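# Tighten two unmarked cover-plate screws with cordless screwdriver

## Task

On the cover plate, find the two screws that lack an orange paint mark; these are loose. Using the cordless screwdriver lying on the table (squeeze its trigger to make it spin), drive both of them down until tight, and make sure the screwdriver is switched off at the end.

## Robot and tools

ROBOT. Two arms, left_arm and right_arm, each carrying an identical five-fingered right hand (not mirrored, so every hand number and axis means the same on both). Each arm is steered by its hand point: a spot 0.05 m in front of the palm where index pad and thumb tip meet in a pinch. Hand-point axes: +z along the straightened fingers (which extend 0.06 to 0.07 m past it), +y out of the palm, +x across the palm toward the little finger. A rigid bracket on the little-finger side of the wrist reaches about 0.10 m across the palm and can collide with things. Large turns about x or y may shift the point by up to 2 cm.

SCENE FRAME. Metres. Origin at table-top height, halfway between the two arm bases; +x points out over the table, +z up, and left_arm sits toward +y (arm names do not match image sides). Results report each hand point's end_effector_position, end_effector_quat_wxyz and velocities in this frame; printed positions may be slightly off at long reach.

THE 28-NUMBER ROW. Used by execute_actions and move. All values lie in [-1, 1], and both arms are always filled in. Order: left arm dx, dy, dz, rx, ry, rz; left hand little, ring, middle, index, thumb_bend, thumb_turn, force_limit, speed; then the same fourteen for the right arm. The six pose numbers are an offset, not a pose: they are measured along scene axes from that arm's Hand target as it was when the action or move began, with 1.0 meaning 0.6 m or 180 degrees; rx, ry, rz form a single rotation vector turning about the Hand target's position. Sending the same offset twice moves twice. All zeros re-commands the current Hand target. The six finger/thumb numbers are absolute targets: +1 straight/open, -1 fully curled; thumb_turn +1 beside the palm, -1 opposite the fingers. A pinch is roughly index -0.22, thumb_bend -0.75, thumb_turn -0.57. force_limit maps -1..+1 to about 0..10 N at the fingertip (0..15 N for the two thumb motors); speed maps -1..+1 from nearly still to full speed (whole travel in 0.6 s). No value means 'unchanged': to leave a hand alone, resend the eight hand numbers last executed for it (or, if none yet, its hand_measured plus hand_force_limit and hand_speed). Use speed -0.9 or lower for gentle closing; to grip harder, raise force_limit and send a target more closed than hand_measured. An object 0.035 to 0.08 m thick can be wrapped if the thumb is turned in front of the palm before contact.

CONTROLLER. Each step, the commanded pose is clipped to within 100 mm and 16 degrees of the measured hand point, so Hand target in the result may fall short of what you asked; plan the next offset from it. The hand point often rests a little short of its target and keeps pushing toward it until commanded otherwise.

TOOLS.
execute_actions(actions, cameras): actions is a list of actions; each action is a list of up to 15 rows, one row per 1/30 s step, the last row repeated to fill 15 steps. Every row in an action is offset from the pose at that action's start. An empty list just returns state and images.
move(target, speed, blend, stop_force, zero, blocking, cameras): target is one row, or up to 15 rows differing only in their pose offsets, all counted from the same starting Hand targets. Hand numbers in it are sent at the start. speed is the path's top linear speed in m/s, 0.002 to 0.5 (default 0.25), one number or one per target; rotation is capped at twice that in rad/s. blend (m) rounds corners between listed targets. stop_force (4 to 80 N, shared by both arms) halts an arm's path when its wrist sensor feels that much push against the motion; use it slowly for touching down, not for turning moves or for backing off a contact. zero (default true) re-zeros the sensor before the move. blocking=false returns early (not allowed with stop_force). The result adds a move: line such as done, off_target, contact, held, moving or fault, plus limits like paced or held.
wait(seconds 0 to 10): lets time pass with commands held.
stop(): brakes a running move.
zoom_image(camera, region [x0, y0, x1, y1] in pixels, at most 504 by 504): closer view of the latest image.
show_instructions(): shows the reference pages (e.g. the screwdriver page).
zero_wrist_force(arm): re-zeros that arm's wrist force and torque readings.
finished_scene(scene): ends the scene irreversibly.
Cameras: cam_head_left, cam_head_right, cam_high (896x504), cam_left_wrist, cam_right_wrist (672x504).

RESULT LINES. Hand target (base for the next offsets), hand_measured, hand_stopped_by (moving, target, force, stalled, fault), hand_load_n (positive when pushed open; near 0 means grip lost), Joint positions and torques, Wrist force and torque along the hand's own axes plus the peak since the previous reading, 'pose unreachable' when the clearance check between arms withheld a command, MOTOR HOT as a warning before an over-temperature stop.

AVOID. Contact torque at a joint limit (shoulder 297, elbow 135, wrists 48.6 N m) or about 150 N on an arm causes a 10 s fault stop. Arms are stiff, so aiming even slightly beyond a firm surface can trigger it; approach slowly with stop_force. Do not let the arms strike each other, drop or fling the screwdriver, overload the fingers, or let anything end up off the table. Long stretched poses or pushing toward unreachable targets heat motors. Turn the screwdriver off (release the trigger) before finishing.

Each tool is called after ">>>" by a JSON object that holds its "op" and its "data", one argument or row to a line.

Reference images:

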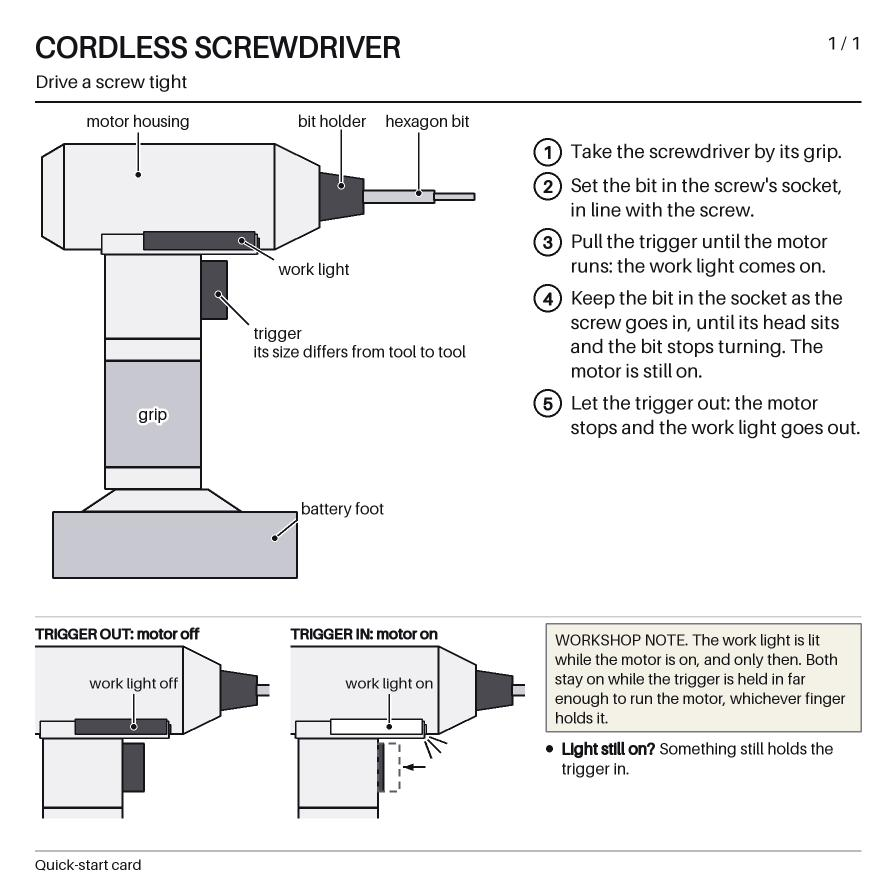

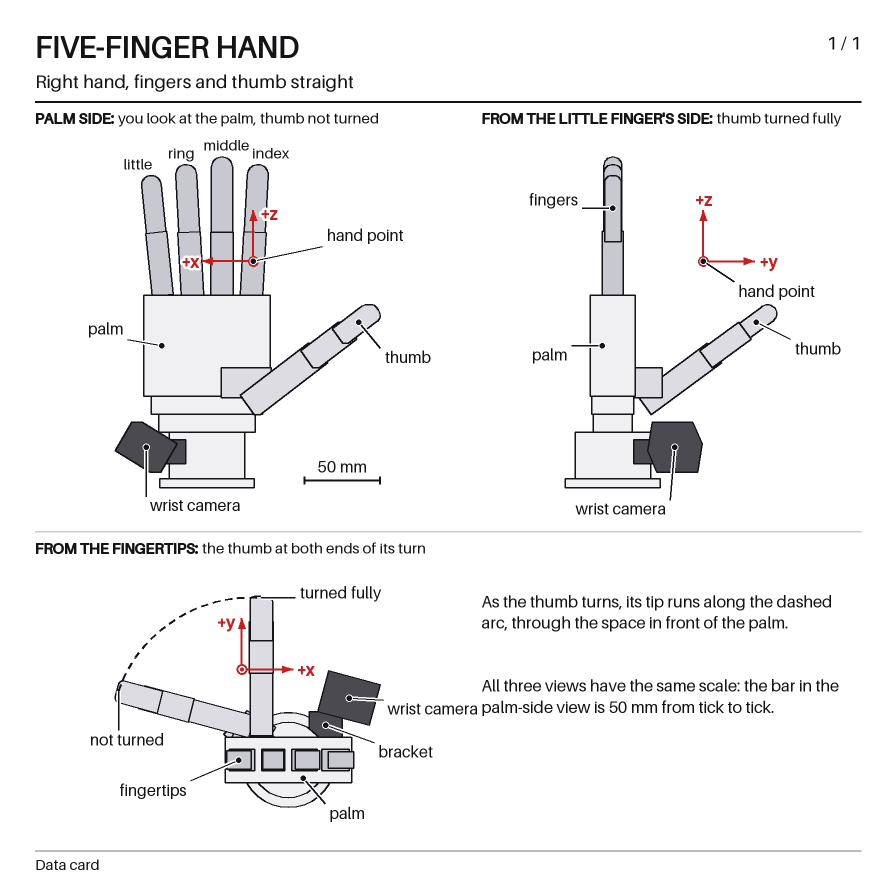

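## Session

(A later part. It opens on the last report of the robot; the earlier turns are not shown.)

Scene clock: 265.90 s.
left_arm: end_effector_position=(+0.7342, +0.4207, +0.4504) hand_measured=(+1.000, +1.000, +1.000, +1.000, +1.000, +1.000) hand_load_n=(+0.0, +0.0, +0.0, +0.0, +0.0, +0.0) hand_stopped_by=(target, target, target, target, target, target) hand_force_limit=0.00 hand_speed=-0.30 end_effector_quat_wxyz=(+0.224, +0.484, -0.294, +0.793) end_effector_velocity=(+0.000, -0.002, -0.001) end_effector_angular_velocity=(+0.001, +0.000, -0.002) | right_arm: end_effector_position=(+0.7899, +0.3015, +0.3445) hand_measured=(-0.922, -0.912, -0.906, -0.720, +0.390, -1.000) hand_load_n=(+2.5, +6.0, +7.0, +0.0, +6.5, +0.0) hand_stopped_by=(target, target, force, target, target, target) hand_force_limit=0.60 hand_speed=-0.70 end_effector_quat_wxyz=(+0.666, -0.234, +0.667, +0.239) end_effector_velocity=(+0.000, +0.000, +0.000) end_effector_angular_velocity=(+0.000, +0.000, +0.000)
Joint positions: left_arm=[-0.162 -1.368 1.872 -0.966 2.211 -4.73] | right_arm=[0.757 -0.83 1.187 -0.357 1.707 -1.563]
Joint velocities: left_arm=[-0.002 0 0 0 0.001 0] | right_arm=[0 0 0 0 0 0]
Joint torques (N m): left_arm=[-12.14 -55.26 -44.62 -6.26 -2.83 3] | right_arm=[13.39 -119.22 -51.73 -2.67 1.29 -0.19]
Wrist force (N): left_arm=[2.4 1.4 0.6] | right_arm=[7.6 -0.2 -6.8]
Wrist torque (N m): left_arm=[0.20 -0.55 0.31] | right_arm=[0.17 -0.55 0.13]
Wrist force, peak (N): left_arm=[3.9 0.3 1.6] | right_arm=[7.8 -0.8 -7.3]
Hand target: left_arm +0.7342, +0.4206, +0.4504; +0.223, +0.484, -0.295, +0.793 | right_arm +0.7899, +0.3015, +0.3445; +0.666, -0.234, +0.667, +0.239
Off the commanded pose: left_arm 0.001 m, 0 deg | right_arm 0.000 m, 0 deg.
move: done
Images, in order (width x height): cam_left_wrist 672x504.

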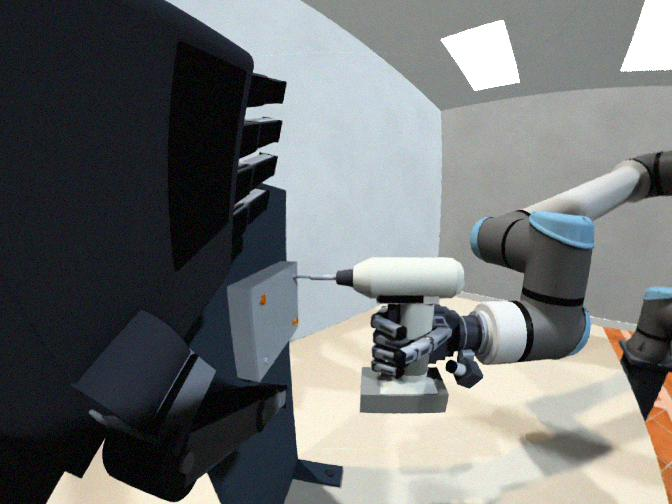

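>>> {"op": "move", "data": {
  "target": [
    [0,0,0,0,0,0,1,1,1,1,1,1,0.0,-0.3,-0.00065,-0.00052,0.00083,0,0,0,-0.922,-0.914,-0.908,-0.92,0.382,-1,0.6,-0.7],
    [0,0,0,0,0,0,1,1,1,1,1,1,0.0,-0.3,0.00519,0.00419,0.00083,0,0,0,-0.922,-0.914,-0.908,-0.92,0.382,-1,0.6,-0.7]
  ],
  "speed": 0.004,
  "stop_force": 5,
  "cameras": ["cam_left_wrist"]
}}

>>> {"op": "zoom_image", "data": {
  "camera": "cam_left_wrist",
  "region": [284, 264, 320, 294]
}}

Scene clock: 268.53 s.
left_arm: end_effector_position=(+0.7342, +0.4206, +0.4504) hand_measured=(+1.000, +1.000, +1.000, +1.000, +1.000, +1.000) hand_load_n=(+0.0, +0.0, +0.0, +0.0, +0.0, +0.5) hand_stopped_by=(target, target, target, target, target, target) hand_force_limit=0.00 hand_speed=-0.30 end_effector_quat_wxyz=(+0.223, +0.484, -0.295, +0.793) end_effector_velocity=(+0.000, +0.000, +0.001) end_effector_angular_velocity=(-0.001, -0.001, +0.000) | right_arm: end_effector_position=(+0.7903, +0.3021, +0.3450) hand_measured=(-0.922, -0.912, -0.906, -0.900, +0.390, -1.000) hand_load_n=(+3.0, +5.5, +6.5, +7.0, +7.5, -0.5) hand_stopped_by=(target, target, force, force, target, target) hand_force_limit=0.60 hand_speed=-0.70 end_effector_quat_wxyz=(+0.666, -0.234, +0.667, +0.239) end_effector_velocity=(+0.000, +0.000, +0.002) end_effector_angular_velocity=(+0.002, -0.001, +0.000)
Joint positions: left_arm=[-0.162 -1.368 1.872 -0.967 2.21 -4.73] | right_arm=[0.757 -0.829 1.185 -0.355 1.707 -1.563]
Joint velocities: left_arm=[0 -0.001 0 -0.001 0 -0.001] | right_arm=[0 -0.001 0 -0.001 0 0]
Joint torques (N m): left_arm=[-12.81 -60.83 -29.75 -4.52 -2.51 3.91] | right_arm=[2.04 -118.7 -48.61 -5.57 1.53 -0.19]
Wrist force (N): left_arm=[2.0 1.4 0.7] | right_arm=[8.4 1.1 -8.2]
Wrist torque (N m): left_arm=[0.18 -0.50 0.29] | right_arm=[0.05 -0.45 0.07]
Wrist force, peak (N): left_arm=[2.6 1.4 0.7] | right_arm=[11.3 0.4 -15.8]
Hand target: left_arm +0.7342, +0.4206, +0.4504; +0.223, +0.484, -0.295, +0.793 | right_arm +0.7903, +0.3021, +0.3450; +0.666, -0.234, +0.667, +0.239
Off the commanded pose: left_arm 0.000 m, 0 deg | right_arm 0.003 m, 0 deg.
move: contact (right_arm); path passed 1 of 2 targets
Images, in order (width x height): cam_left_wrist 672x504.

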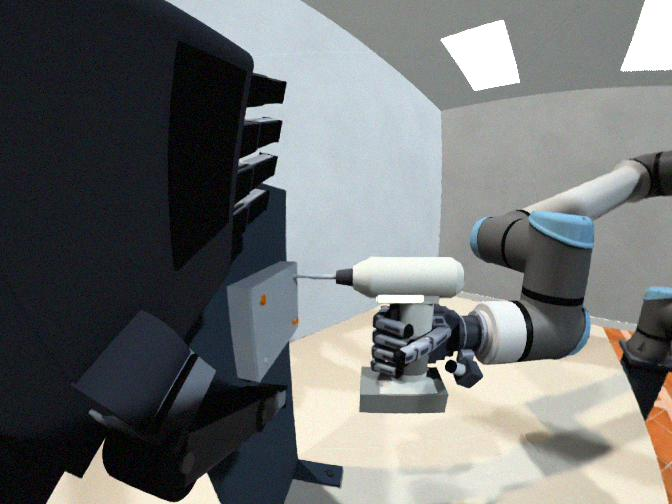

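Scaled by 14.000 from the camera's 672x504 image, which has a finer 960x720 frame.

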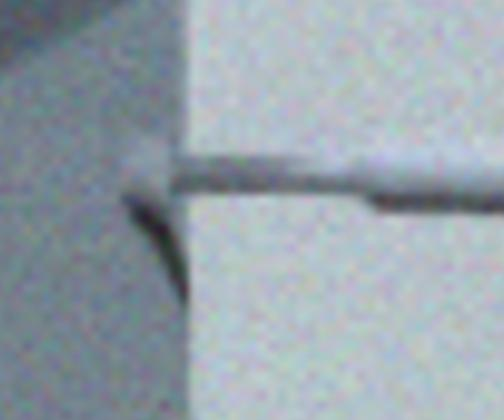

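>>> {"op": "move", "data": {
  "target": [0,0,0,0,0,0,1,1,1,1,1,1,0.0,-0.3,0.00519,0.00419,0,0,0,0,-0.922,-0.914,-0.908,-0.92,0.382,-1,0.6,-0.7],
  "speed": 0.003,
  "stop_force": 5,
  "cameras": ["cam_left_wrist"]
}}

>>> {"op": "zoom_image", "data": {
  "camera": "cam_left_wrist",
  "region": [284, 264, 320, 294]
}}

Scene clock: 269.57 s.
left_arm: end_effector_position=(+0.7342, +0.4206, +0.4504) hand_measured=(+1.000, +1.000, +1.000, +1.000, +1.000, +1.000) hand_load_n=(+0.0, +0.0, +0.0, +0.0, +0.0, +0.0) hand_stopped_by=(target, target, target, target, target, target) hand_force_limit=0.00 hand_speed=-0.30 end_effector_quat_wxyz=(+0.223, +0.484, -0.295, +0.793) end_effector_velocity=(+0.000, +0.000, +0.000) end_effector_angular_velocity=(-0.001, +0.001, +0.000) | right_arm: end_effector_position=(+0.7905, +0.3022, +0.3450) hand_measured=(-0.922, -0.912, -0.906, -0.900, +0.390, -1.000) hand_load_n=(+3.0, +5.5, +6.0, +7.0, +8.0, -1.0) hand_stopped_by=(target, target, force, force, target, target) hand_force_limit=0.60 hand_speed=-0.70 end_effector_quat_wxyz=(+0.666, -0.234, +0.667, +0.239) end_effector_velocity=(+0.000, +0.000, +0.000) end_effector_angular_velocity=(-0.001, +0.000, +0.000)
Joint positions: left_arm=[-0.162 -1.368 1.872 -0.967 2.21 -4.73] | right_arm=[0.757 -0.829 1.184 -0.355 1.707 -1.563]
Joint velocities: left_arm=[0 0 0 0 0 -0.002] | right_arm=[0 0 0 0.001 0 0]
Joint torques (N m): left_arm=[-11.1 -59.88 -32.27 -4.28 -2.3 3.79] | right_arm=[0.8 -123.68 -49.3 -6.29 0.67 -0.08]
Wrist force (N): left_arm=[2.3 1.5 0.3] | right_arm=[10.0 0.9 -9.9]
Wrist torque (N m): left_arm=[0.23 -0.52 0.32] | right_arm=[0.12 -0.56 0.12]
Wrist force, peak (N): left_arm=[2.8 1.3 0.6] | right_arm=[11.5 0.6 -17.1]
Hand target: left_arm +0.7342, +0.4206, +0.4504; +0.223, +0.484, -0.295, +0.793 | right_arm +0.7905, +0.3022, +0.3450; +0.666, -0.234, +0.667, +0.239
Off the commanded pose: left_arm 0.000 m, 0 deg | right_arm 0.004 m, 0 deg.
move: contact (right_arm)
Images, in order (width x height): cam_left_wrist 672x504.

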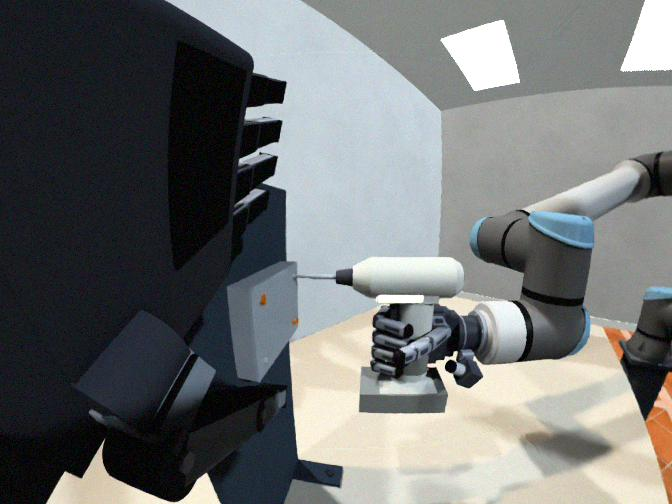

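Scaled by 14.000 from the camera's 672x504 image, which has a finer 960x720 frame.

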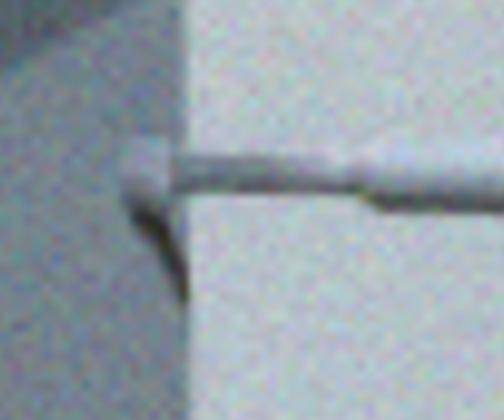

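>>> {"op": "move", "data": {
  "target": [
    [0,0,0,0,0,0,1,1,1,1,1,1,0.0,-0.3,-0.0016,0.00023,0,0,0,0,-0.922,-0.914,-0.908,-0.92,0.382,-1,0.6,-0.7],
    [0,0,0,0,0,0,1,1,1,1,1,1,0.0,-0.3,0.0047,0.00484,0,0,0,0,-0.922,-0.914,-0.908,-0.92,0.382,-1,0.6,-0.7]
  ],
  "speed": 0.004,
  "stop_force": 5,
  "cameras": []
}}

Scene clock: 271.07 s.
left_arm: end_effector_position=(+0.7342, +0.4206, +0.4504) hand_measured=(+1.000, +1.000, +1.000, +1.000, +1.000, +1.000) hand_load_n=(+0.0, +0.0, +0.0, +0.0, +0.0, +0.0) hand_stopped_by=(target, target, target, target, target, target) hand_force_limit=0.00 hand_speed=-0.30 end_effector_quat_wxyz=(+0.223, +0.484, -0.295, +0.793) end_effector_velocity=(+0.000, +0.000, +0.000) end_effector_angular_velocity=(+0.001, +0.000, +0.000) | right_arm: end_effector_position=(+0.7901, +0.3022, +0.3451) hand_measured=(-0.922, -0.912, -0.906, -0.900, +0.390, -1.000) hand_load_n=(+2.5, +5.5, +7.0, +7.0, +8.0, +0.0) hand_stopped_by=(target, target, force, force, target, target) hand_force_limit=0.60 hand_speed=-0.70 end_effector_quat_wxyz=(+0.666, -0.234, +0.667, +0.239) end_effector_velocity=(+0.000, +0.000, +0.000) end_effector_angular_velocity=(+0.000, +0.000, +0.000)
Joint positions: left_arm=[-0.162 -1.368 1.872 -0.967 2.21 -4.73] | right_arm=[0.757 -0.829 1.185 -0.355 1.707 -1.563]
Joint velocities: left_arm=[0 0 0 0.001 0 0.001] | right_arm=[0 0 0 0 0 0]
Joint torques (N m): left_arm=[-13.72 -59.21 -32.96 -3.34 -2.36 3.92] | right_arm=[-14.99 -105.27 -51.42 -2.4 -1.22 -0.18]
Wrist force (N): left_arm=[2.3 1.0 0.4] | right_arm=[7.6 0.4 -3.2]
Wrist torque (N m): left_arm=[0.13 -0.52 0.29] | right_arm=[0.00 -0.48 0.12]
Wrist force, peak (N): left_arm=[2.7 1.3 0.4] | right_arm=[10.9 0.4 -14.5]
Hand target: left_arm +0.7342, +0.4206, +0.4504; +0.223, +0.484, -0.295, +0.793 | right_arm +0.7901, +0.3022, +0.3451; +0.666, -0.234, +0.667, +0.239
Off the commanded pose: left_arm 0.000 m, 0 deg | right_arm 0.004 m, 0 deg.
move: contact (right_arm); path passed 0 of 2 targets
No camera images: "cameras" was empty.

>>> {"op": "move", "data": {
  "target": [
    [0,0,0,0,0,0,1,1,1,1,1,1,0.0,-0.3,-0.00104,-0.00084,0,0,0,0,-0.922,-0.914,-0.908,-0.92,0.382,-1,0.6,-0.7],
    [0,0,0,0,0,0,1,1,1,1,1,1,0.0,-0.3,-0.00156,-0.00019,0,0,0,0,-0.922,-0.914,-0.908,-0.92,0.382,-1,0.6,-0.7]
  ],
  "speed": 0.01,
  "cameras": []
}}

>>> {"op": "move", "data": {
  "target": [0,0,0,0,0,0,1,1,1,1,1,1,0.0,-0.3,0.00649,0.00523,0,0,0,0,-0.922,-0.914,-0.908,-0.92,0.382,-1,0.6,-0.7],
  "speed": 0.004,
  "stop_force": 5,
  "cameras": []
}}

Scene clock: 272.43 s.
left_arm: end_effector_position=(+0.7342, +0.4206, +0.4504) hand_measured=(+1.000, +1.000, +1.000, +1.000, +1.000, +1.000) hand_load_n=(+0.0, +0.0, +0.0, +0.0, +0.0, +0.0) hand_stopped_by=(target, target, target, target, target, target) hand_force_limit=0.00 hand_speed=-0.30 end_effector_quat_wxyz=(+0.223, +0.484, -0.295, +0.793) end_effector_velocity=(+0.000, +0.000, +0.001) end_effector_angular_velocity=(+0.001, -0.002, +0.000) | right_arm: end_effector_position=(+0.7892, +0.3021, +0.3452) hand_measured=(-0.922, -0.912, -0.906, -0.900, +0.390, -1.000) hand_load_n=(+2.0, +5.5, +6.5, +7.5, +7.5, +0.5) hand_stopped_by=(target, target, force, force, target, target) hand_force_limit=0.60 hand_speed=-0.70 end_effector_quat_wxyz=(+0.666, -0.234, +0.667, +0.239) end_effector_velocity=(+0.000, +0.000, +0.001) end_effector_angular_velocity=(+0.000, +0.000, +0.000)
Joint positions: left_arm=[-0.162 -1.368 1.872 -0.967 2.21 -4.73] | right_arm=[0.758 -0.83 1.187 -0.356 1.708 -1.563]
Joint velocities: left_arm=[0 -0.001 0 0 0 0.001] | right_arm=[0 -0.001 0 0.001 0 0]
Joint torques (N m): left_arm=[-10.52 -63.81 -34.47 -2.45 -2.06 3.94] | right_arm=[14.12 -103.99 -52.92 -1.72 2.01 -0.14]
Wrist force (N): left_arm=[2.7 1.1 0.7] | right_arm=[7.9 0.1 -0.7]
Wrist torque (N m): left_arm=[0.14 -0.59 0.32] | right_arm=[-0.11 -0.24 0.11]
Wrist force, peak (N): left_arm=[3.0 1.3 0.6] | right_arm=[8.0 0.2 -6.6]
Hand target: left_arm +0.7342, +0.4206, +0.4504; +0.223, +0.484, -0.295, +0.793 | right_arm +0.7891, +0.3021, +0.3451; +0.666, -0.234, +0.667, +0.239
Off the commanded pose: left_arm 0.000 m, 0 deg | right_arm 0.000 m, 0 deg.
move: done
No camera images: "cameras" was empty.

Scene clock: 273.67 s.
left_arm: end_effector_position=(+0.7342, +0.4206, +0.4504) hand_measured=(+1.000, +1.000, +1.000, +1.000, +1.000, +1.000) hand_load_n=(+0.0, +0.0, +0.0, +0.0, +0.0, +0.0) hand_stopped_by=(target, target, target, target, target, target) hand_force_limit=0.00 hand_speed=-0.30 end_effector_quat_wxyz=(+0.223, +0.484, -0.295, +0.793) end_effector_velocity=(+0.000, +0.000, +0.000) end_effector_angular_velocity=(+0.000, +0.000, +0.000) | right_arm: end_effector_position=(+0.7897, +0.3027, +0.3451) hand_measured=(-0.922, -0.912, -0.906, -0.900, +0.390, -1.000) hand_load_n=(+2.5, +5.5, +6.5, +7.0, +8.0, +0.0) hand_stopped_by=(target, target, force, force, target, target) hand_force_limit=0.60 hand_speed=-0.70 end_effector_quat_wxyz=(+0.666, -0.234, +0.667, +0.239) end_effector_velocity=(+0.000, +0.000, +0.000) end_effector_angular_velocity=(+0.000, +0.000, +0.000)
Joint positions: left_arm=[-0.162 -1.368 1.872 -0.967 2.21 -4.73] | right_arm=[0.758 -0.829 1.184 -0.355 1.708 -1.563]
Joint velocities: left_arm=[0 0 0 0 0 0] | right_arm=[0 0 0 0 0 0]
Joint torques (N m): left_arm=[-11.69 -65.76 -35.96 -1.31 -1.44 3.87] | right_arm=[7.22 -121.49 -43.33 -6.04 1.56 -0.28]
Wrist force (N): left_arm=[2.1 1.3 0.6] | right_arm=[7.4 -0.8 -3.5]
Wrist torque (N m): left_arm=[0.16 -0.50 0.30] | right_arm=[0.10 -0.44 0.16]
Wrist force, peak (N): left_arm=[2.6 1.6 0.8] | right_arm=[9.2 -1.8 -10.9]
Hand target: left_arm +0.7342, +0.4206, +0.4504; +0.223, +0.484, -0.295, +0.793 | right_arm +0.7897, +0.3027, +0.3451; +0.666, -0.234, +0.667, +0.239
Off the commanded pose: left_arm 0.000 m, 0 deg | right_arm 0.004 m, 0 deg.
move: contact (right_arm)
No camera images: "cameras" was empty.

>>> {"op": "move", "data": {
  "target": [
    [0,0,0,0,0,0,1,1,1,1,1,1,0.0,-0.3,-0.00104,-0.00084,0,0,0,0,-0.922,-0.914,-0.908,-0.92,0.382,-1,0.6,-0.7],
    [0,0,0,0,0,0,1,1,1,1,1,1,0.0,-0.3,-0.0001,-0.002,0.00083,0,0,0,-0.922,-0.914,-0.908,-0.92,0.382,-1,0.6,-0.7]
  ],
  "speed": 0.01,
  "cameras": []
}}

>>> {"op": "move", "data": {
  "target": [0,0,0,0,0,0,1,1,1,1,1,1,0.0,-0.3,0.00649,0.00523,0,0,0,0,-0.922,-0.914,-0.908,-0.92,0.382,-1,0.6,-0.7],
  "speed": 0.004,
  "stop_force": 5,
  "cameras": ["cam_left_wrist"]
}}

>>> {"op": "zoom_image", "data": {
  "camera": "cam_left_wrist",
  "region": [284, 264, 320, 294]
}}

Scene clock: 274.70 s.
left_arm: end_effector_position=(+0.7342, +0.4206, +0.4504) hand_measured=(+1.000, +1.000, +1.000, +1.000, +1.000, +1.000) hand_load_n=(+0.0, +0.0, +0.0, +0.0, +0.0, +0.0) hand_stopped_by=(target, target, target, target, target, target) hand_force_limit=0.00 hand_speed=-0.30 end_effector_quat_wxyz=(+0.223, +0.484, -0.295, +0.793) end_effector_velocity=(+0.000, +0.000, +0.000) end_effector_angular_velocity=(+0.000, +0.000, +0.001) | right_arm: end_effector_position=(+0.7896, +0.3015, +0.3456) hand_measured=(-0.922, -0.912, -0.906, -0.900, +0.390, -1.000) hand_load_n=(+2.0, +5.5, +6.5, +7.5, +8.0, +0.5) hand_stopped_by=(target, target, force, force, target, target) hand_force_limit=0.60 hand_speed=-0.70 end_effector_quat_wxyz=(+0.666, -0.234, +0.667, +0.239) end_effector_velocity=(+0.000, +0.000, -0.001) end_effector_angular_velocity=(+0.000, +0.000, +0.000)
Joint positions: left_arm=[-0.162 -1.368 1.872 -0.967 2.21 -4.73] | right_arm=[0.757 -0.831 1.187 -0.356 1.707 -1.563]
Joint velocities: left_arm=[0 0 0 0 0 0.001] | right_arm=[0 0 0 0 0 0]
Joint torques (N m): left_arm=[-9.81 -64.83 -36.85 -0.72 -1.66 3.98] | right_arm=[-15.04 -120.36 -41.39 -1.44 -1.04 -0.27]
Wrist force (N): left_arm=[2.2 1.1 0.5] | right_arm=[7.8 -0.1 -0.8]
Wrist torque (N m): left_arm=[0.15 -0.51 0.29] | right_arm=[-0.13 -0.21 0.10]
Wrist force, peak (N): left_arm=[2.8 1.2 0.8] | right_arm=[8.1 -1.1 -6.1]
Hand target: left_arm +0.7342, +0.4206, +0.4504; +0.223, +0.484, -0.295, +0.793 | right_arm +0.7897, +0.3015, +0.3456; +0.666, -0.234, +0.667, +0.239
Off the commanded pose: left_arm 0.000 m, 0 deg | right_arm 0.000 m, 0 deg.
move: done
No camera images: "cameras" was empty.

Scene clock: 275.90 s.
left_arm: end_effector_position=(+0.7342, +0.4206, +0.4504) hand_measured=(+1.000, +1.000, +1.000, +1.000, +1.000, +1.000) hand_load_n=(+0.0, +0.0, +0.0, +0.0, +0.0, +0.0) hand_stopped_by=(target, target, target, target, target, target) hand_force_limit=0.00 hand_speed=-0.30 end_effector_quat_wxyz=(+0.223, +0.484, -0.295, +0.793) end_effector_velocity=(+0.000, +0.000, +0.000) end_effector_angular_velocity=(-0.001, +0.002, -0.001) | right_arm: end_effector_position=(+0.7902, +0.3020, +0.3456) hand_measured=(-0.922, -0.912, -0.906, -0.900, +0.390, -1.000) hand_load_n=(+2.5, +5.0, +6.5, +7.5, +7.0, +0.0) hand_stopped_by=(target, target, force, force, target, target) hand_force_limit=0.60 hand_speed=-0.70 end_effector_quat_wxyz=(+0.666, -0.234, +0.667, +0.239) end_effector_velocity=(+0.000, +0.000, +0.001) end_effector_angular_velocity=(+0.000, -0.001, +0.000)
Joint positions: left_arm=[-0.162 -1.368 1.872 -0.967 2.21 -4.73] | right_arm=[0.757 -0.83 1.185 -0.355 1.707 -1.563]
Joint velocities: left_arm=[0 0 0 0.001 0 -0.001] | right_arm=[0 -0.001 0 0 0 0]
Joint torques (N m): left_arm=[-9.79 -65.2 -39.67 -0.13 -1.07 3.71] | right_arm=[-4.87 -119.69 -50.88 -5.89 1.02 -0.25]
Wrist force (N): left_arm=[2.3 1.1 0.6] | right_arm=[12.2 0.4 -14.4]
Wrist torque (N m): left_arm=[0.14 -0.53 0.29] | right_arm=[0.24 -0.49 0.19]
Wrist force, peak (N): left_arm=[2.5 1.8 0.6] | right_arm=[12.5 1.8 -15.9]
Hand target: left_arm +0.7342, +0.4206, +0.4504; +0.223, +0.484, -0.295, +0.793 | right_arm +0.7902, +0.3020, +0.3456; +0.666, -0.234, +0.667, +0.239
Off the commanded pose: left_arm 0.000 m, 0 deg | right_arm 0.004 m, 0 deg.
move: contact (right_arm)
Images, in order (width x height): cam_left_wrist 672x504.

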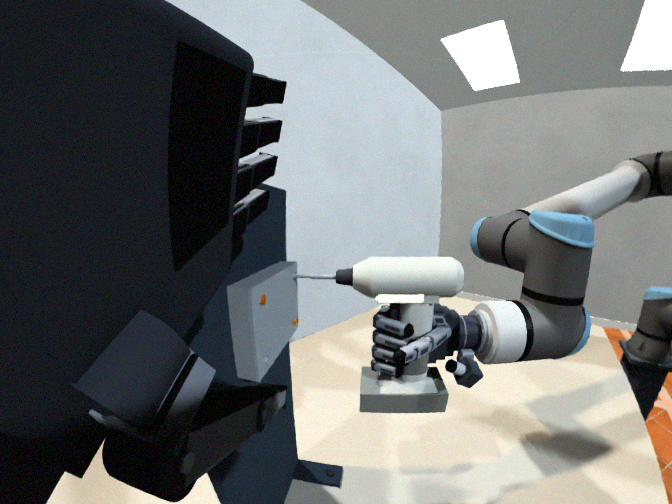

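Scaled by 14.000 from the camera's 672x504 image, which has a finer 960x720 frame.

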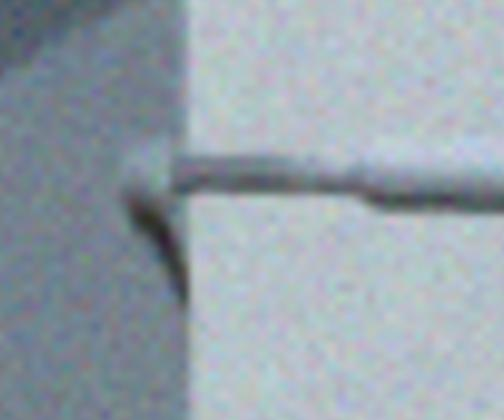

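>>> {"op": "wait", "data": {
  "seconds": 0.5,
  "cameras": []
}}

>>> {"op": "move", "data": {
  "target": [0,0,0,0,0,0,1,1,1,1,1,1,0.0,-0.3,-0.0195,-0.0157,0,0,0,0,-0.922,-0.914,-0.908,-0.72,0.382,-1,0.6,-0.7],
  "speed": 0.04,
  "cameras": ["cam_left_wrist"]
}}

>>> {"op": "zoom_image", "data": {
  "camera": "cam_left_wrist",
  "region": [284, 264, 320, 294]
}}

>>> {"op": "zoom_image", "data": {
  "camera": "cam_left_wrist",
  "region": [230, 240, 350, 360]
}}

Scene clock: 278.10 s.
left_arm: end_effector_position=(+0.7342, +0.4206, +0.4504) hand_measured=(+1.000, +1.000, +1.000, +1.000, +1.000, +1.000) hand_load_n=(+0.0, +0.0, +0.0, +0.0, +0.0, +0.0) hand_stopped_by=(target, target, target, target, target, target) hand_force_limit=0.00 hand_speed=-0.30 end_effector_quat_wxyz=(+0.223, +0.484, -0.295, +0.793) end_effector_velocity=(+0.000, -0.001, +0.000) end_effector_angular_velocity=(+0.001, -0.001, -0.001) | right_arm: end_effector_position=(+0.7902, +0.3020, +0.3456) hand_measured=(-0.922, -0.912, -0.906, -0.900, +0.390, -1.000) hand_load_n=(+2.5, +5.5, +6.5, +7.5, +7.0, +0.0) hand_stopped_by=(target, target, force, force, target, target) hand_force_limit=0.60 hand_speed=-0.70 end_effector_quat_wxyz=(+0.666, -0.234, +0.667, +0.239) end_effector_velocity=(+0.000, +0.000, +0.001) end_effector_angular_velocity=(+0.001, -0.001, +0.000)
Joint positions: left_arm=[-0.162 -1.368 1.872 -0.967 2.21 -4.73] | right_arm=[0.757 -0.83 1.185 -0.355 1.707 -1.563]
Joint velocities: left_arm=[-0.001 0 0 0 0.001 0.001] | right_arm=[0 -0.001 0 0 0 0]
Joint torques (N m): left_arm=[-7.13 -67.33 -41.61 -0.35 -1.34 3.45] | right_arm=[3.97 -107.33 -51.24 -5.28 1.67 -0.19]
Wrist force (N): left_arm=[2.3 1.0 0.5] | right_arm=[11.0 0.2 -10.2]
Wrist torque (N m): left_arm=[0.13 -0.52 0.30] | right_arm=[0.12 -0.39 0.16]
Wrist force, peak (N): left_arm=[2.5 1.7 0.7] | right_arm=[12.1 0.1 -14.9]
Hand target: left_arm +0.7342, +0.4206, +0.4504; +0.223, +0.484, -0.295, +0.793 | right_arm +0.7902, +0.3020, +0.3456; +0.666, -0.234, +0.667, +0.239
Off the commanded pose: left_arm 0.000 m, 0 deg | right_arm 0.004 m, 0 deg.
wait: 0.50 s; at rest from the start
No camera images: "cameras" was empty.

Scene clock: 278.87 s.
left_arm: end_effector_position=(+0.7342, +0.4206, +0.4504) hand_measured=(+1.000, +1.000, +1.000, +1.000, +1.000, +1.000) hand_load_n=(+0.0, +0.0, +0.0, +0.0, +0.0, +0.0) hand_stopped_by=(target, target, target, target, target, target) hand_force_limit=0.00 hand_speed=-0.30 end_effector_quat_wxyz=(+0.223, +0.484, -0.295, +0.793) end_effector_velocity=(+0.000, +0.000, +0.000) end_effector_angular_velocity=(+0.000, +0.001, +0.000) | right_arm: end_effector_position=(+0.7784, +0.2925, +0.3457) hand_measured=(-0.922, -0.912, -0.906, -0.720, +0.390, -1.000) hand_load_n=(+1.5, +5.5, +8.5, +0.5, +4.5, +2.0) hand_stopped_by=(target, target, force, target, target, target) hand_force_limit=0.60 hand_speed=-0.70 end_effector_quat_wxyz=(+0.666, -0.234, +0.667, +0.239) end_effector_velocity=(+0.001, +0.001, +0.000) end_effector_angular_velocity=(-0.001, +0.000, +0.000)
Joint positions: left_arm=[-0.162 -1.368 1.872 -0.967 2.21 -4.73] | right_arm=[0.759 -0.854 1.227 -0.373 1.709 -1.563]
Joint velocities: left_arm=[0 0 0 0 0 -0.001] | right_arm=[0 0.002 -0.003 0.002 0 0]
Joint torques (N m): left_arm=[-5.33 -64.31 -43.19 -0.48 -0.92 3.86] | right_arm=[6.76 -101.14 -51.68 -1.65 0.96 -0.28]
Wrist force (N): left_arm=[2.4 0.8 0.9] | right_arm=[8.0 -0.2 -0.6]
Wrist torque (N m): left_arm=[0.08 -0.56 0.30] | right_arm=[-0.17 -0.26 0.11]
Wrist force, peak (N): left_arm=[2.6 1.2 0.8] | right_arm=[10.7 1.1 -10.0]
Hand target: left_arm +0.7342, +0.4206, +0.4504; +0.223, +0.484, -0.295, +0.793 | right_arm +0.7785, +0.2925, +0.3456; +0.666, -0.234, +0.667, +0.239
Off the commanded pose: left_arm 0.000 m, 0 deg | right_arm 0.000 m, 0 deg.
move: done
Images, in order (width x height): cam_left_wrist 672x504.

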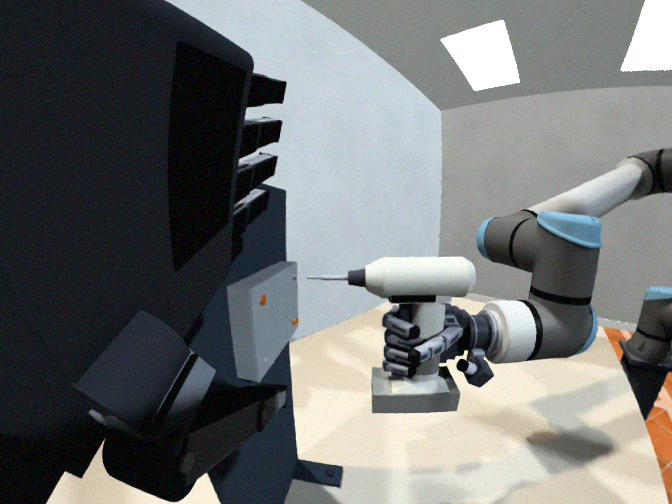

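Scaled by 14.000 from the camera's 672x504 image, which has a finer 960x720 frame.

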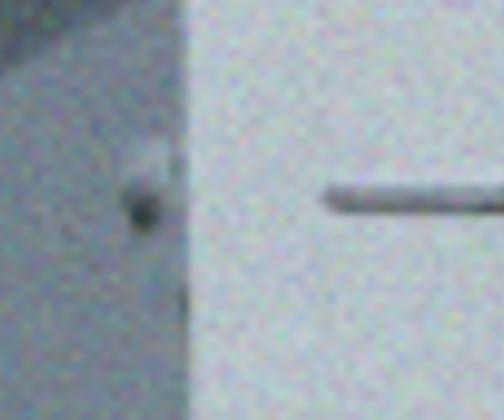

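Scaled by 4.200 from the camera's 672x504 image, which has a finer 960x720 frame.

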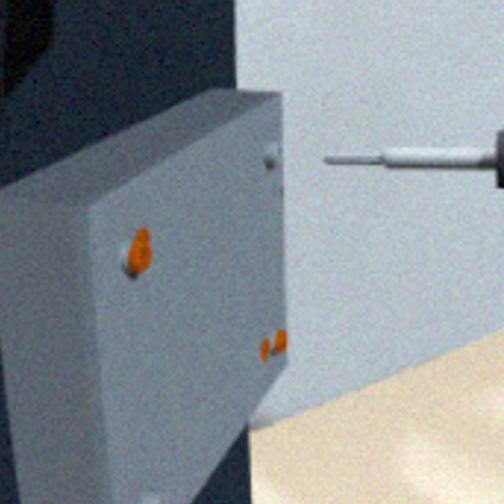

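>>> {"op": "move", "data": {
  "target": [
    [0.0482,-0.05,0.2,0,0,0,1,1,1,1,1,1,0.0,-0.3,0,0,0,0,0,0,-0.922,-0.914,-0.908,-0.72,0.382,-1,0.6,-0.7],
    [0.0482,-0.2037,0.2,-0.0637,0.2548,0.4184,1,1,1,1,1,1,0.0,-0.3,0,0,0,0,0,0,-0.922,-0.914,-0.908,-0.72,0.382,-1,0.6,-0.7]
  ],
  "speed": 0.28,
  "blend": [0.03,0],
  "cameras": ["cam_left_wrist"]
}}

>>> {"op": "zoom_image", "data": {
  "camera": "cam_left_wrist",
  "region": [325, 250, 367, 285]
}}

>>> {"op": "zoom_image", "data": {
  "camera": "cam_left_wrist",
  "region": [260, 255, 302, 290]
}}

>>> {"op": "zoom_image", "data": {
  "camera": "cam_left_wrist",
  "region": [265, 235, 307, 270]
}}

Scene clock: 283.03 s.
left_arm: end_effector_position=(+0.7628, +0.2976, +0.5700) hand_measured=(+1.000, +1.000, +1.000, +1.000, +1.000, +1.000) hand_load_n=(+0.0, +0.0, +0.0, +0.0, +0.0, +0.0) hand_stopped_by=(target, target, target, target, target, target) hand_force_limit=0.00 hand_speed=-0.30 end_effector_quat_wxyz=(-0.161, +0.786, +0.229, +0.551) end_effector_velocity=(+0.000, +0.002, +0.001) end_effector_angular_velocity=(+0.000, +0.000, +0.002) | right_arm: end_effector_position=(+0.7785, +0.2925, +0.3456) hand_measured=(-0.922, -0.912, -0.906, -0.720, +0.390, -1.000) hand_load_n=(+1.5, +5.5, +8.5, +0.5, +4.5, +2.0) hand_stopped_by=(target, target, force, target, target, target) hand_force_limit=0.60 hand_speed=-0.70 end_effector_quat_wxyz=(+0.666, -0.234, +0.667, +0.239) end_effector_velocity=(+0.000, +0.000, +0.001) end_effector_angular_velocity=(+0.001, -0.001, +0.000)
Joint positions: left_arm=[-0.777 -1.196 1.181 0.969 0.432 -5.619] | right_arm=[0.759 -0.854 1.227 -0.373 1.709 -1.563]
Joint velocities: left_arm=[0.001 -0.001 0 0.003 0 -0.002] | right_arm=[0 -0.001 0 -0.001 0 0]
Joint torques (N m): left_arm=[9.69 -70.36 -27.84 6.16 -3.51 -2.76] | right_arm=[-13.87 -102.65 -46.87 -3.29 -0.56 -0.22]
Wrist force (N): left_arm=[2.6 1.3 -0.5] | right_arm=[8.1 -0.1 -1.0]
Wrist torque (N m): left_arm=[0.38 -0.51 0.36] | right_arm=[-0.12 -0.25 0.12]
Wrist force, peak (N): left_arm=[3.5 0.4 2.1] | right_arm=[8.3 -0.1 -0.9]
Hand target: left_arm +0.7627, +0.2977, +0.5699; -0.161, +0.786, +0.229, +0.551 | right_arm +0.7785, +0.2925, +0.3456; +0.666, -0.234, +0.667, +0.239
Off the commanded pose: left_arm 0.001 m, 0 deg | right_arm 0.000 m, 0 deg.
move: done
Images, in order (width x height): cam_left_wrist 672x504.

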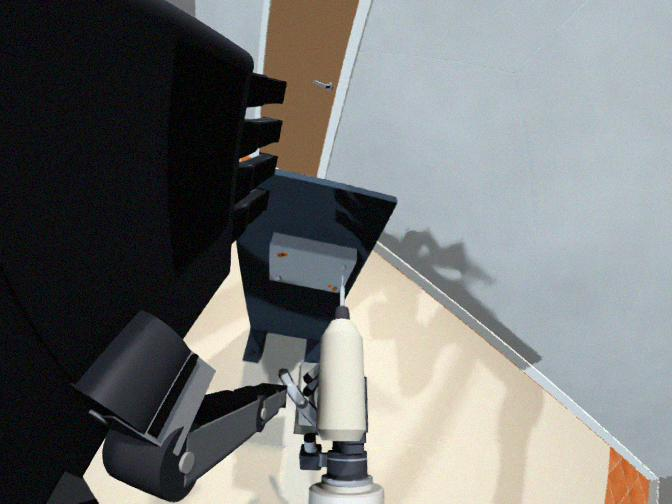

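Scaled by 12.000 from the camera's 672x504 image, which has a finer 960x720 frame.

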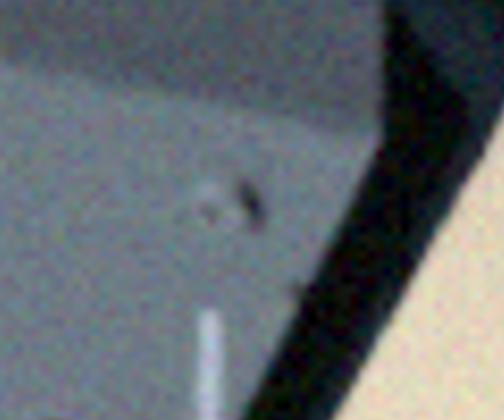

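Scaled by 12.000 from the camera's 672x504 image, which has a finer 960x720 frame.

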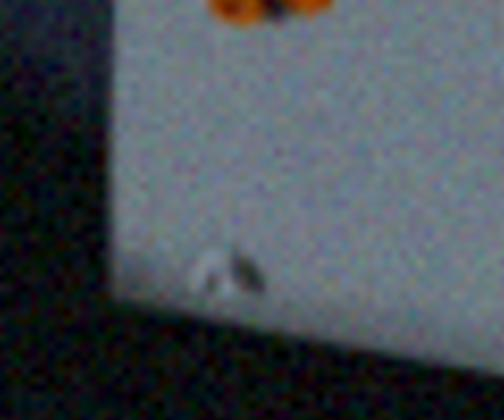

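Scaled by 12.000 from the camera's 672x504 image, which has a finer 960x720 frame.

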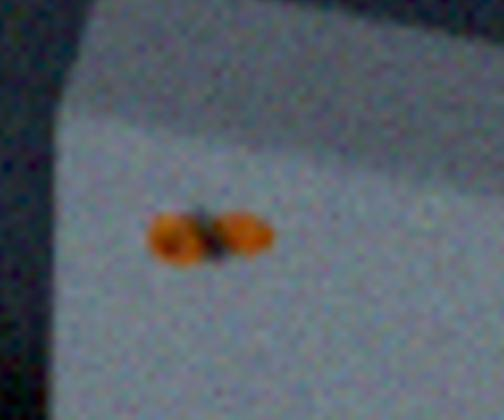

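>>> {"op": "execute_actions", "data": {
  "actions": [],
  "cameras": ["cam_left_wrist","cam_head_right"]
}}

>>> {"op": "zoom_image", "data": {
  "camera": "cam_left_wrist",
  "region": [270, 220, 380, 310]
}}

>>> {"op": "zoom_image", "data": {
  "camera": "cam_left_wrist",
  "region": [325, 250, 367, 285]
}}

Scene clock: 283.70 s.
left_arm: end_effector_position=(+0.7627, +0.2977, +0.5699) hand_measured=(+1.000, +1.000, +1.000, +1.000, +1.000, +1.000) hand_load_n=(-0.5, +0.0, +0.0, +0.0, +0.0, +0.0) hand_stopped_by=(target, target, target, target, target, target) hand_force_limit=0.00 hand_speed=-0.30 end_effector_quat_wxyz=(-0.161, +0.786, +0.229, +0.551) end_effector_velocity=(+0.000, -0.001, +0.000) end_effector_angular_velocity=(-0.001, +0.000, -0.001) | right_arm: end_effector_position=(+0.7785, +0.2925, +0.3456) hand_measured=(-0.922, -0.912, -0.906, -0.720, +0.390, -1.000) hand_load_n=(+1.5, +6.0, +8.5, +0.5, +4.5, +2.0) hand_stopped_by=(target, target, force, target, target, target) hand_force_limit=0.60 hand_speed=-0.70 end_effector_quat_wxyz=(+0.666, -0.234, +0.667, +0.239) end_effector_velocity=(+0.000, +0.000, -0.001) end_effector_angular_velocity=(+0.000, +0.000, +0.000)
Joint positions: left_arm=[-0.777 -1.196 1.181 0.969 0.432 -5.619] | right_arm=[0.759 -0.854 1.227 -0.373 1.709 -1.563]
Joint velocities: left_arm=[-0.001 0 0 0 0 0] | right_arm=[0 0.001 0 0 0 0]
Joint torques (N m): left_arm=[10.09 -76.4 -26.74 5.61 -3.78 -3.53] | right_arm=[-14.24 -103.67 -45.73 -3.88 -0.33 -0.3]
Wrist force (N): left_arm=[2.8 1.2 -0.7] | right_arm=[8.1 -0.1 -0.6]
Wrist torque (N m): left_arm=[0.38 -0.55 0.38] | right_arm=[-0.15 -0.28 0.12]
Wrist force, peak (N): left_arm=[3.0 1.8 -1.0] | right_arm=[8.2 -0.1 -0.5]
Hand target: left_arm +0.7627, +0.2977, +0.5699; -0.161, +0.786, +0.229, +0.551 | right_arm +0.7785, +0.2925, +0.3456; +0.666, -0.234, +0.667, +0.239
Off the commanded pose: left_arm 0.001 m, 0 deg | right_arm 0.000 m, 0 deg.
Images, in order (width x height): cam_head_right 896x504, cam_left_wrist 672x504.

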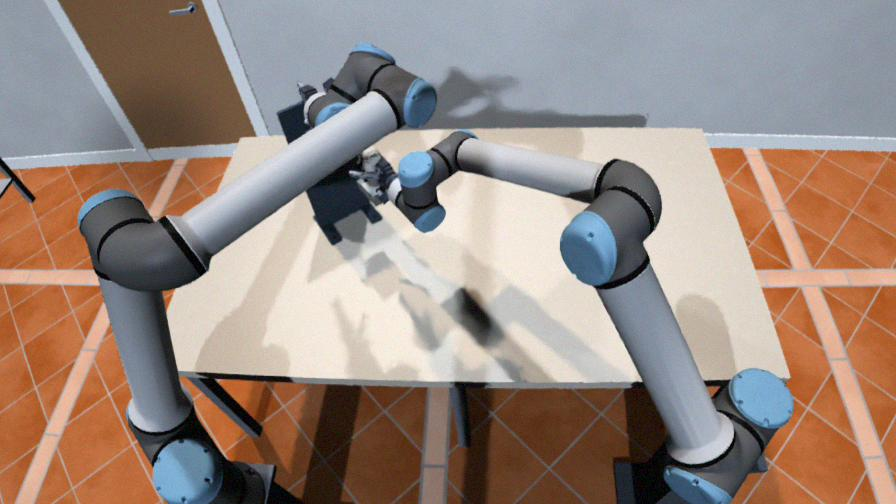

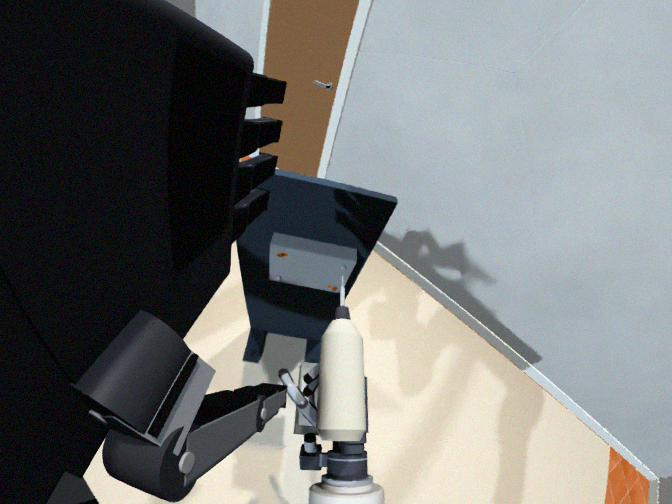

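Scaled by 4.582 from the camera's 672x504 image, which has a finer 960x720 frame.

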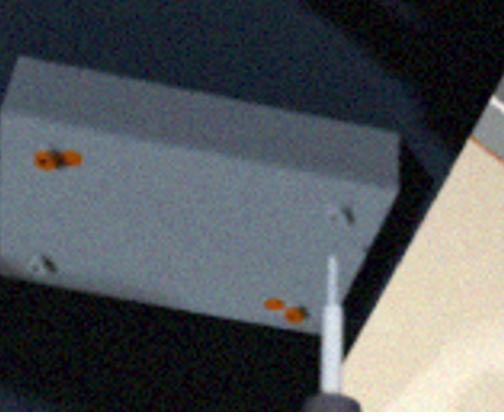

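Scaled by 12.000 from the camera's 672x504 image, which has a finer 960x720 frame.

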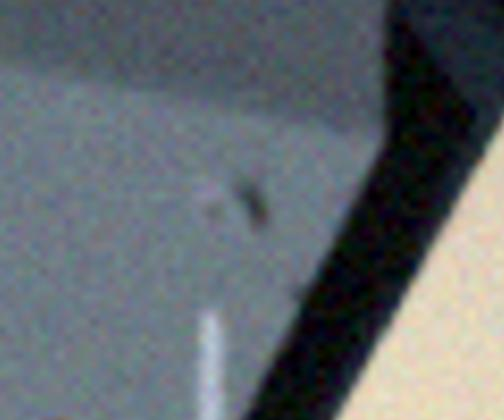

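>>> {"op": "move", "data": {
  "target": [0,0,0,0,0,0,1,1,1,1,1,1,0,-0.3,0.01815,0.01465,-0.001,0,0,0,-0.922,-0.914,-0.908,-0.92,0.382,-1,0.6,-0.7],
  "speed": 0.03,
  "cameras": ["cam_left_wrist"]
}}

>>> {"op": "zoom_image", "data": {
  "camera": "cam_left_wrist",
  "region": [325, 250, 367, 285]
}}

>>> {"op": "move", "data": {
  "target": [0,0,0,0,0,0,1,1,1,1,1,1,0,-0.3,0.00519,0.00419,0,0,0,0,-0.922,-0.914,-0.908,-0.92,0.382,-1,0.6,-0.7],
  "speed": 0.004,
  "stop_force": 5,
  "cameras": ["cam_left_wrist"]
}}

>>> {"op": "zoom_image", "data": {
  "camera": "cam_left_wrist",
  "region": [325, 250, 367, 285]
}}

Scene clock: 285.07 s.
left_arm: end_effector_position=(+0.7627, +0.2977, +0.5699) hand_measured=(+1.000, +1.000, +1.000, +1.000, +1.000, +1.000) hand_load_n=(+0.0, +0.0, +0.0, +0.0, +0.0, +0.0) hand_stopped_by=(target, target, target, target, target, target) hand_force_limit=0.00 hand_speed=-0.30 end_effector_quat_wxyz=(-0.161, +0.786, +0.229, +0.551) end_effector_velocity=(+0.000, +0.000, +0.001) end_effector_angular_velocity=(-0.001, -0.002, +0.001) | right_arm: end_effector_position=(+0.7894, +0.3013, +0.3449) hand_measured=(-0.922, -0.912, -0.906, -0.898, +0.390, -1.000) hand_load_n=(+2.0, +5.5, +7.5, +8.0, +6.0, +0.5) hand_stopped_by=(target, target, force, force, target, target) hand_force_limit=0.60 hand_speed=-0.70 end_effector_quat_wxyz=(+0.665, -0.234, +0.667, +0.239) end_effector_velocity=(-0.001, -0.001, +0.000) end_effector_angular_velocity=(-0.001, +0.000, +0.000)
Joint positions: left_arm=[-0.777 -1.196 1.181 0.969 0.432 -5.619] | right_arm=[0.757 -0.831 1.188 -0.357 1.707 -1.563]
Joint velocities: left_arm=[0 -0.001 0 -0.001 -0.001 0] | right_arm=[0 -0.002 0.003 -0.001 0 0]
Joint torques (N m): left_arm=[7.46 -82.55 -28.21 1.08 -3.02 -0.19] | right_arm=[-7.67 -122.39 -41 -6.71 0.06 -0.16]
Wrist force (N): left_arm=[2.8 1.5 -0.9] | right_arm=[8.4 -0.3 -1.0]
Wrist torque (N m): left_arm=[0.42 -0.54 0.38] | right_arm=[-0.15 -0.29 0.13]
Wrist force, peak (N): left_arm=[2.9 1.8 -0.7] | right_arm=[8.4 -0.3 -1.0]
Hand target: left_arm +0.7627, +0.2977, +0.5699; -0.161, +0.786, +0.229, +0.551 | right_arm +0.7894, +0.3013, +0.3450; +0.666, -0.234, +0.667, +0.239
Off the commanded pose: left_arm 0.000 m, 0 deg | right_arm 0.000 m, 0 deg.
move: done
Images, in order (width x height): cam_left_wrist 672x504.

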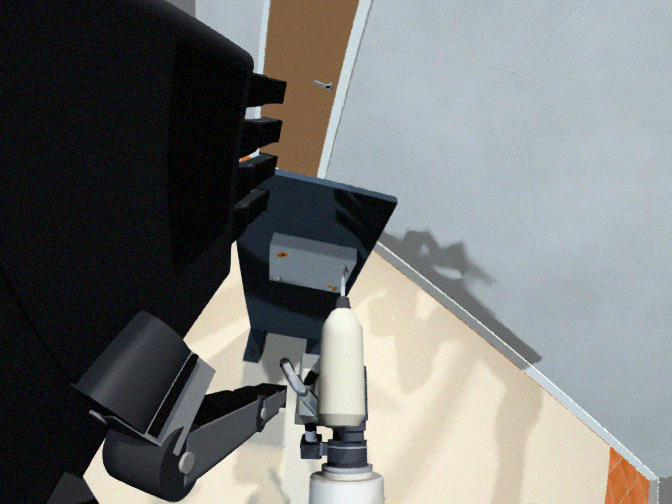

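Scaled by 12.000 from the camera's 672x504 image, which has a finer 960x720 frame.

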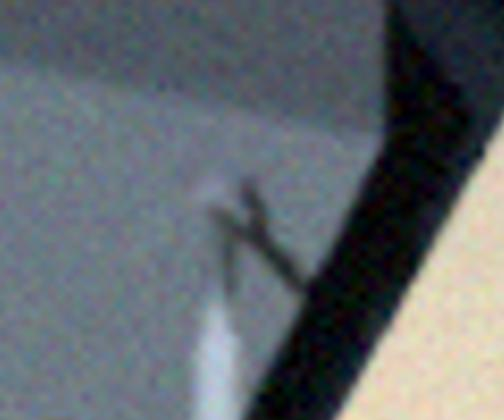

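Scene clock: 286.40 s.
left_arm: end_effector_position=(+0.7627, +0.2977, +0.5699) hand_measured=(+1.000, +1.000, +1.000, +1.000, +1.000, +1.000) hand_load_n=(+0.0, +0.0, +0.0, +0.0, +0.0, +0.0) hand_stopped_by=(target, target, target, target, target, target) hand_force_limit=0.00 hand_speed=-0.30 end_effector_quat_wxyz=(-0.161, +0.786, +0.229, +0.551) end_effector_velocity=(+0.000, +0.000, +0.001) end_effector_angular_velocity=(-0.001, -0.001, +0.000) | right_arm: end_effector_position=(+0.7903, +0.3021, +0.3450) hand_measured=(-0.922, -0.912, -0.906, -0.898, +0.390, -1.000) hand_load_n=(+3.0, +5.5, +6.5, +7.0, +7.5, -1.0) hand_stopped_by=(target, target, force, force, target, target) hand_force_limit=0.60 hand_speed=-0.70 end_effector_quat_wxyz=(+0.666, -0.234, +0.667, +0.239) end_effector_velocity=(+0.000, +0.000, +0.001) end_effector_angular_velocity=(+0.001, -0.001, +0.000)
Joint positions: left_arm=[-0.777 -1.196 1.181 0.969 0.432 -5.619] | right_arm=[0.757 -0.829 1.185 -0.355 1.707 -1.563]
Joint velocities: left_arm=[-0.001 -0.001 0 0.001 0 -0.001] | right_arm=[0 0 0 -0.001 0 0]
Joint torques (N m): left_arm=[7.59 -82.46 -28.91 0.15 -2.5 3.43] | right_arm=[-4.01 -119.31 -46.8 -5.72 1.43 0.01]
Wrist force (N): left_arm=[2.8 1.5 -0.4] | right_arm=[7.6 0.7 -6.4]
Wrist torque (N m): left_arm=[0.40 -0.55 0.38] | right_arm=[-0.05 -0.50 0.04]
Wrist force, peak (N): left_arm=[2.9 1.8 -1.0] | right_arm=[10.5 0.6 -14.4]
Hand target: left_arm +0.7627, +0.2977, +0.5699; -0.161, +0.786, +0.229, +0.551 | right_arm +0.7903, +0.3021, +0.3450; +0.666, -0.234, +0.667, +0.239
Off the commanded pose: left_arm 0.000 m, 0 deg | right_arm 0.003 m, 0 deg.
move: contact (right_arm)
Images, in order (width x height): cam_left_wrist 672x504.

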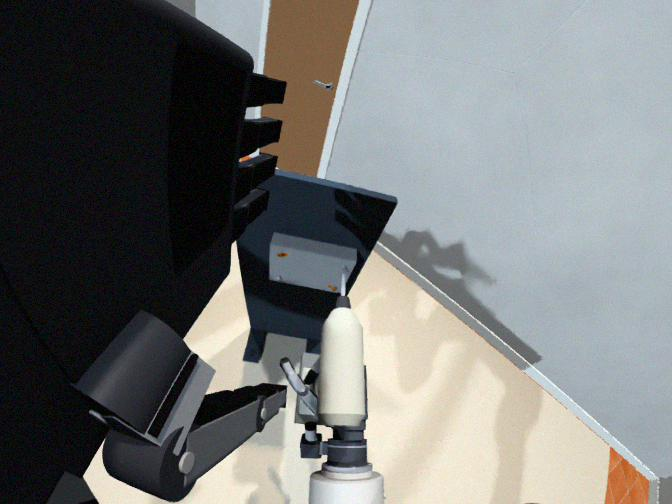

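Scaled by 12.000 from the camera's 672x504 image, which has a finer 960x720 frame.

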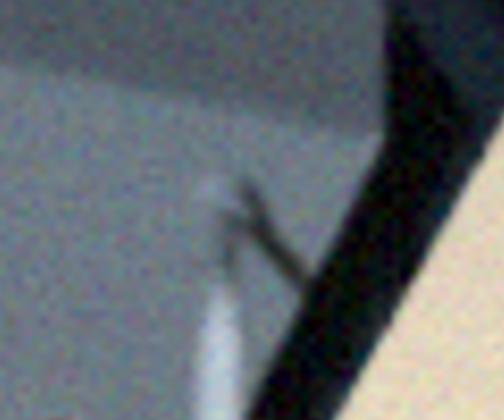

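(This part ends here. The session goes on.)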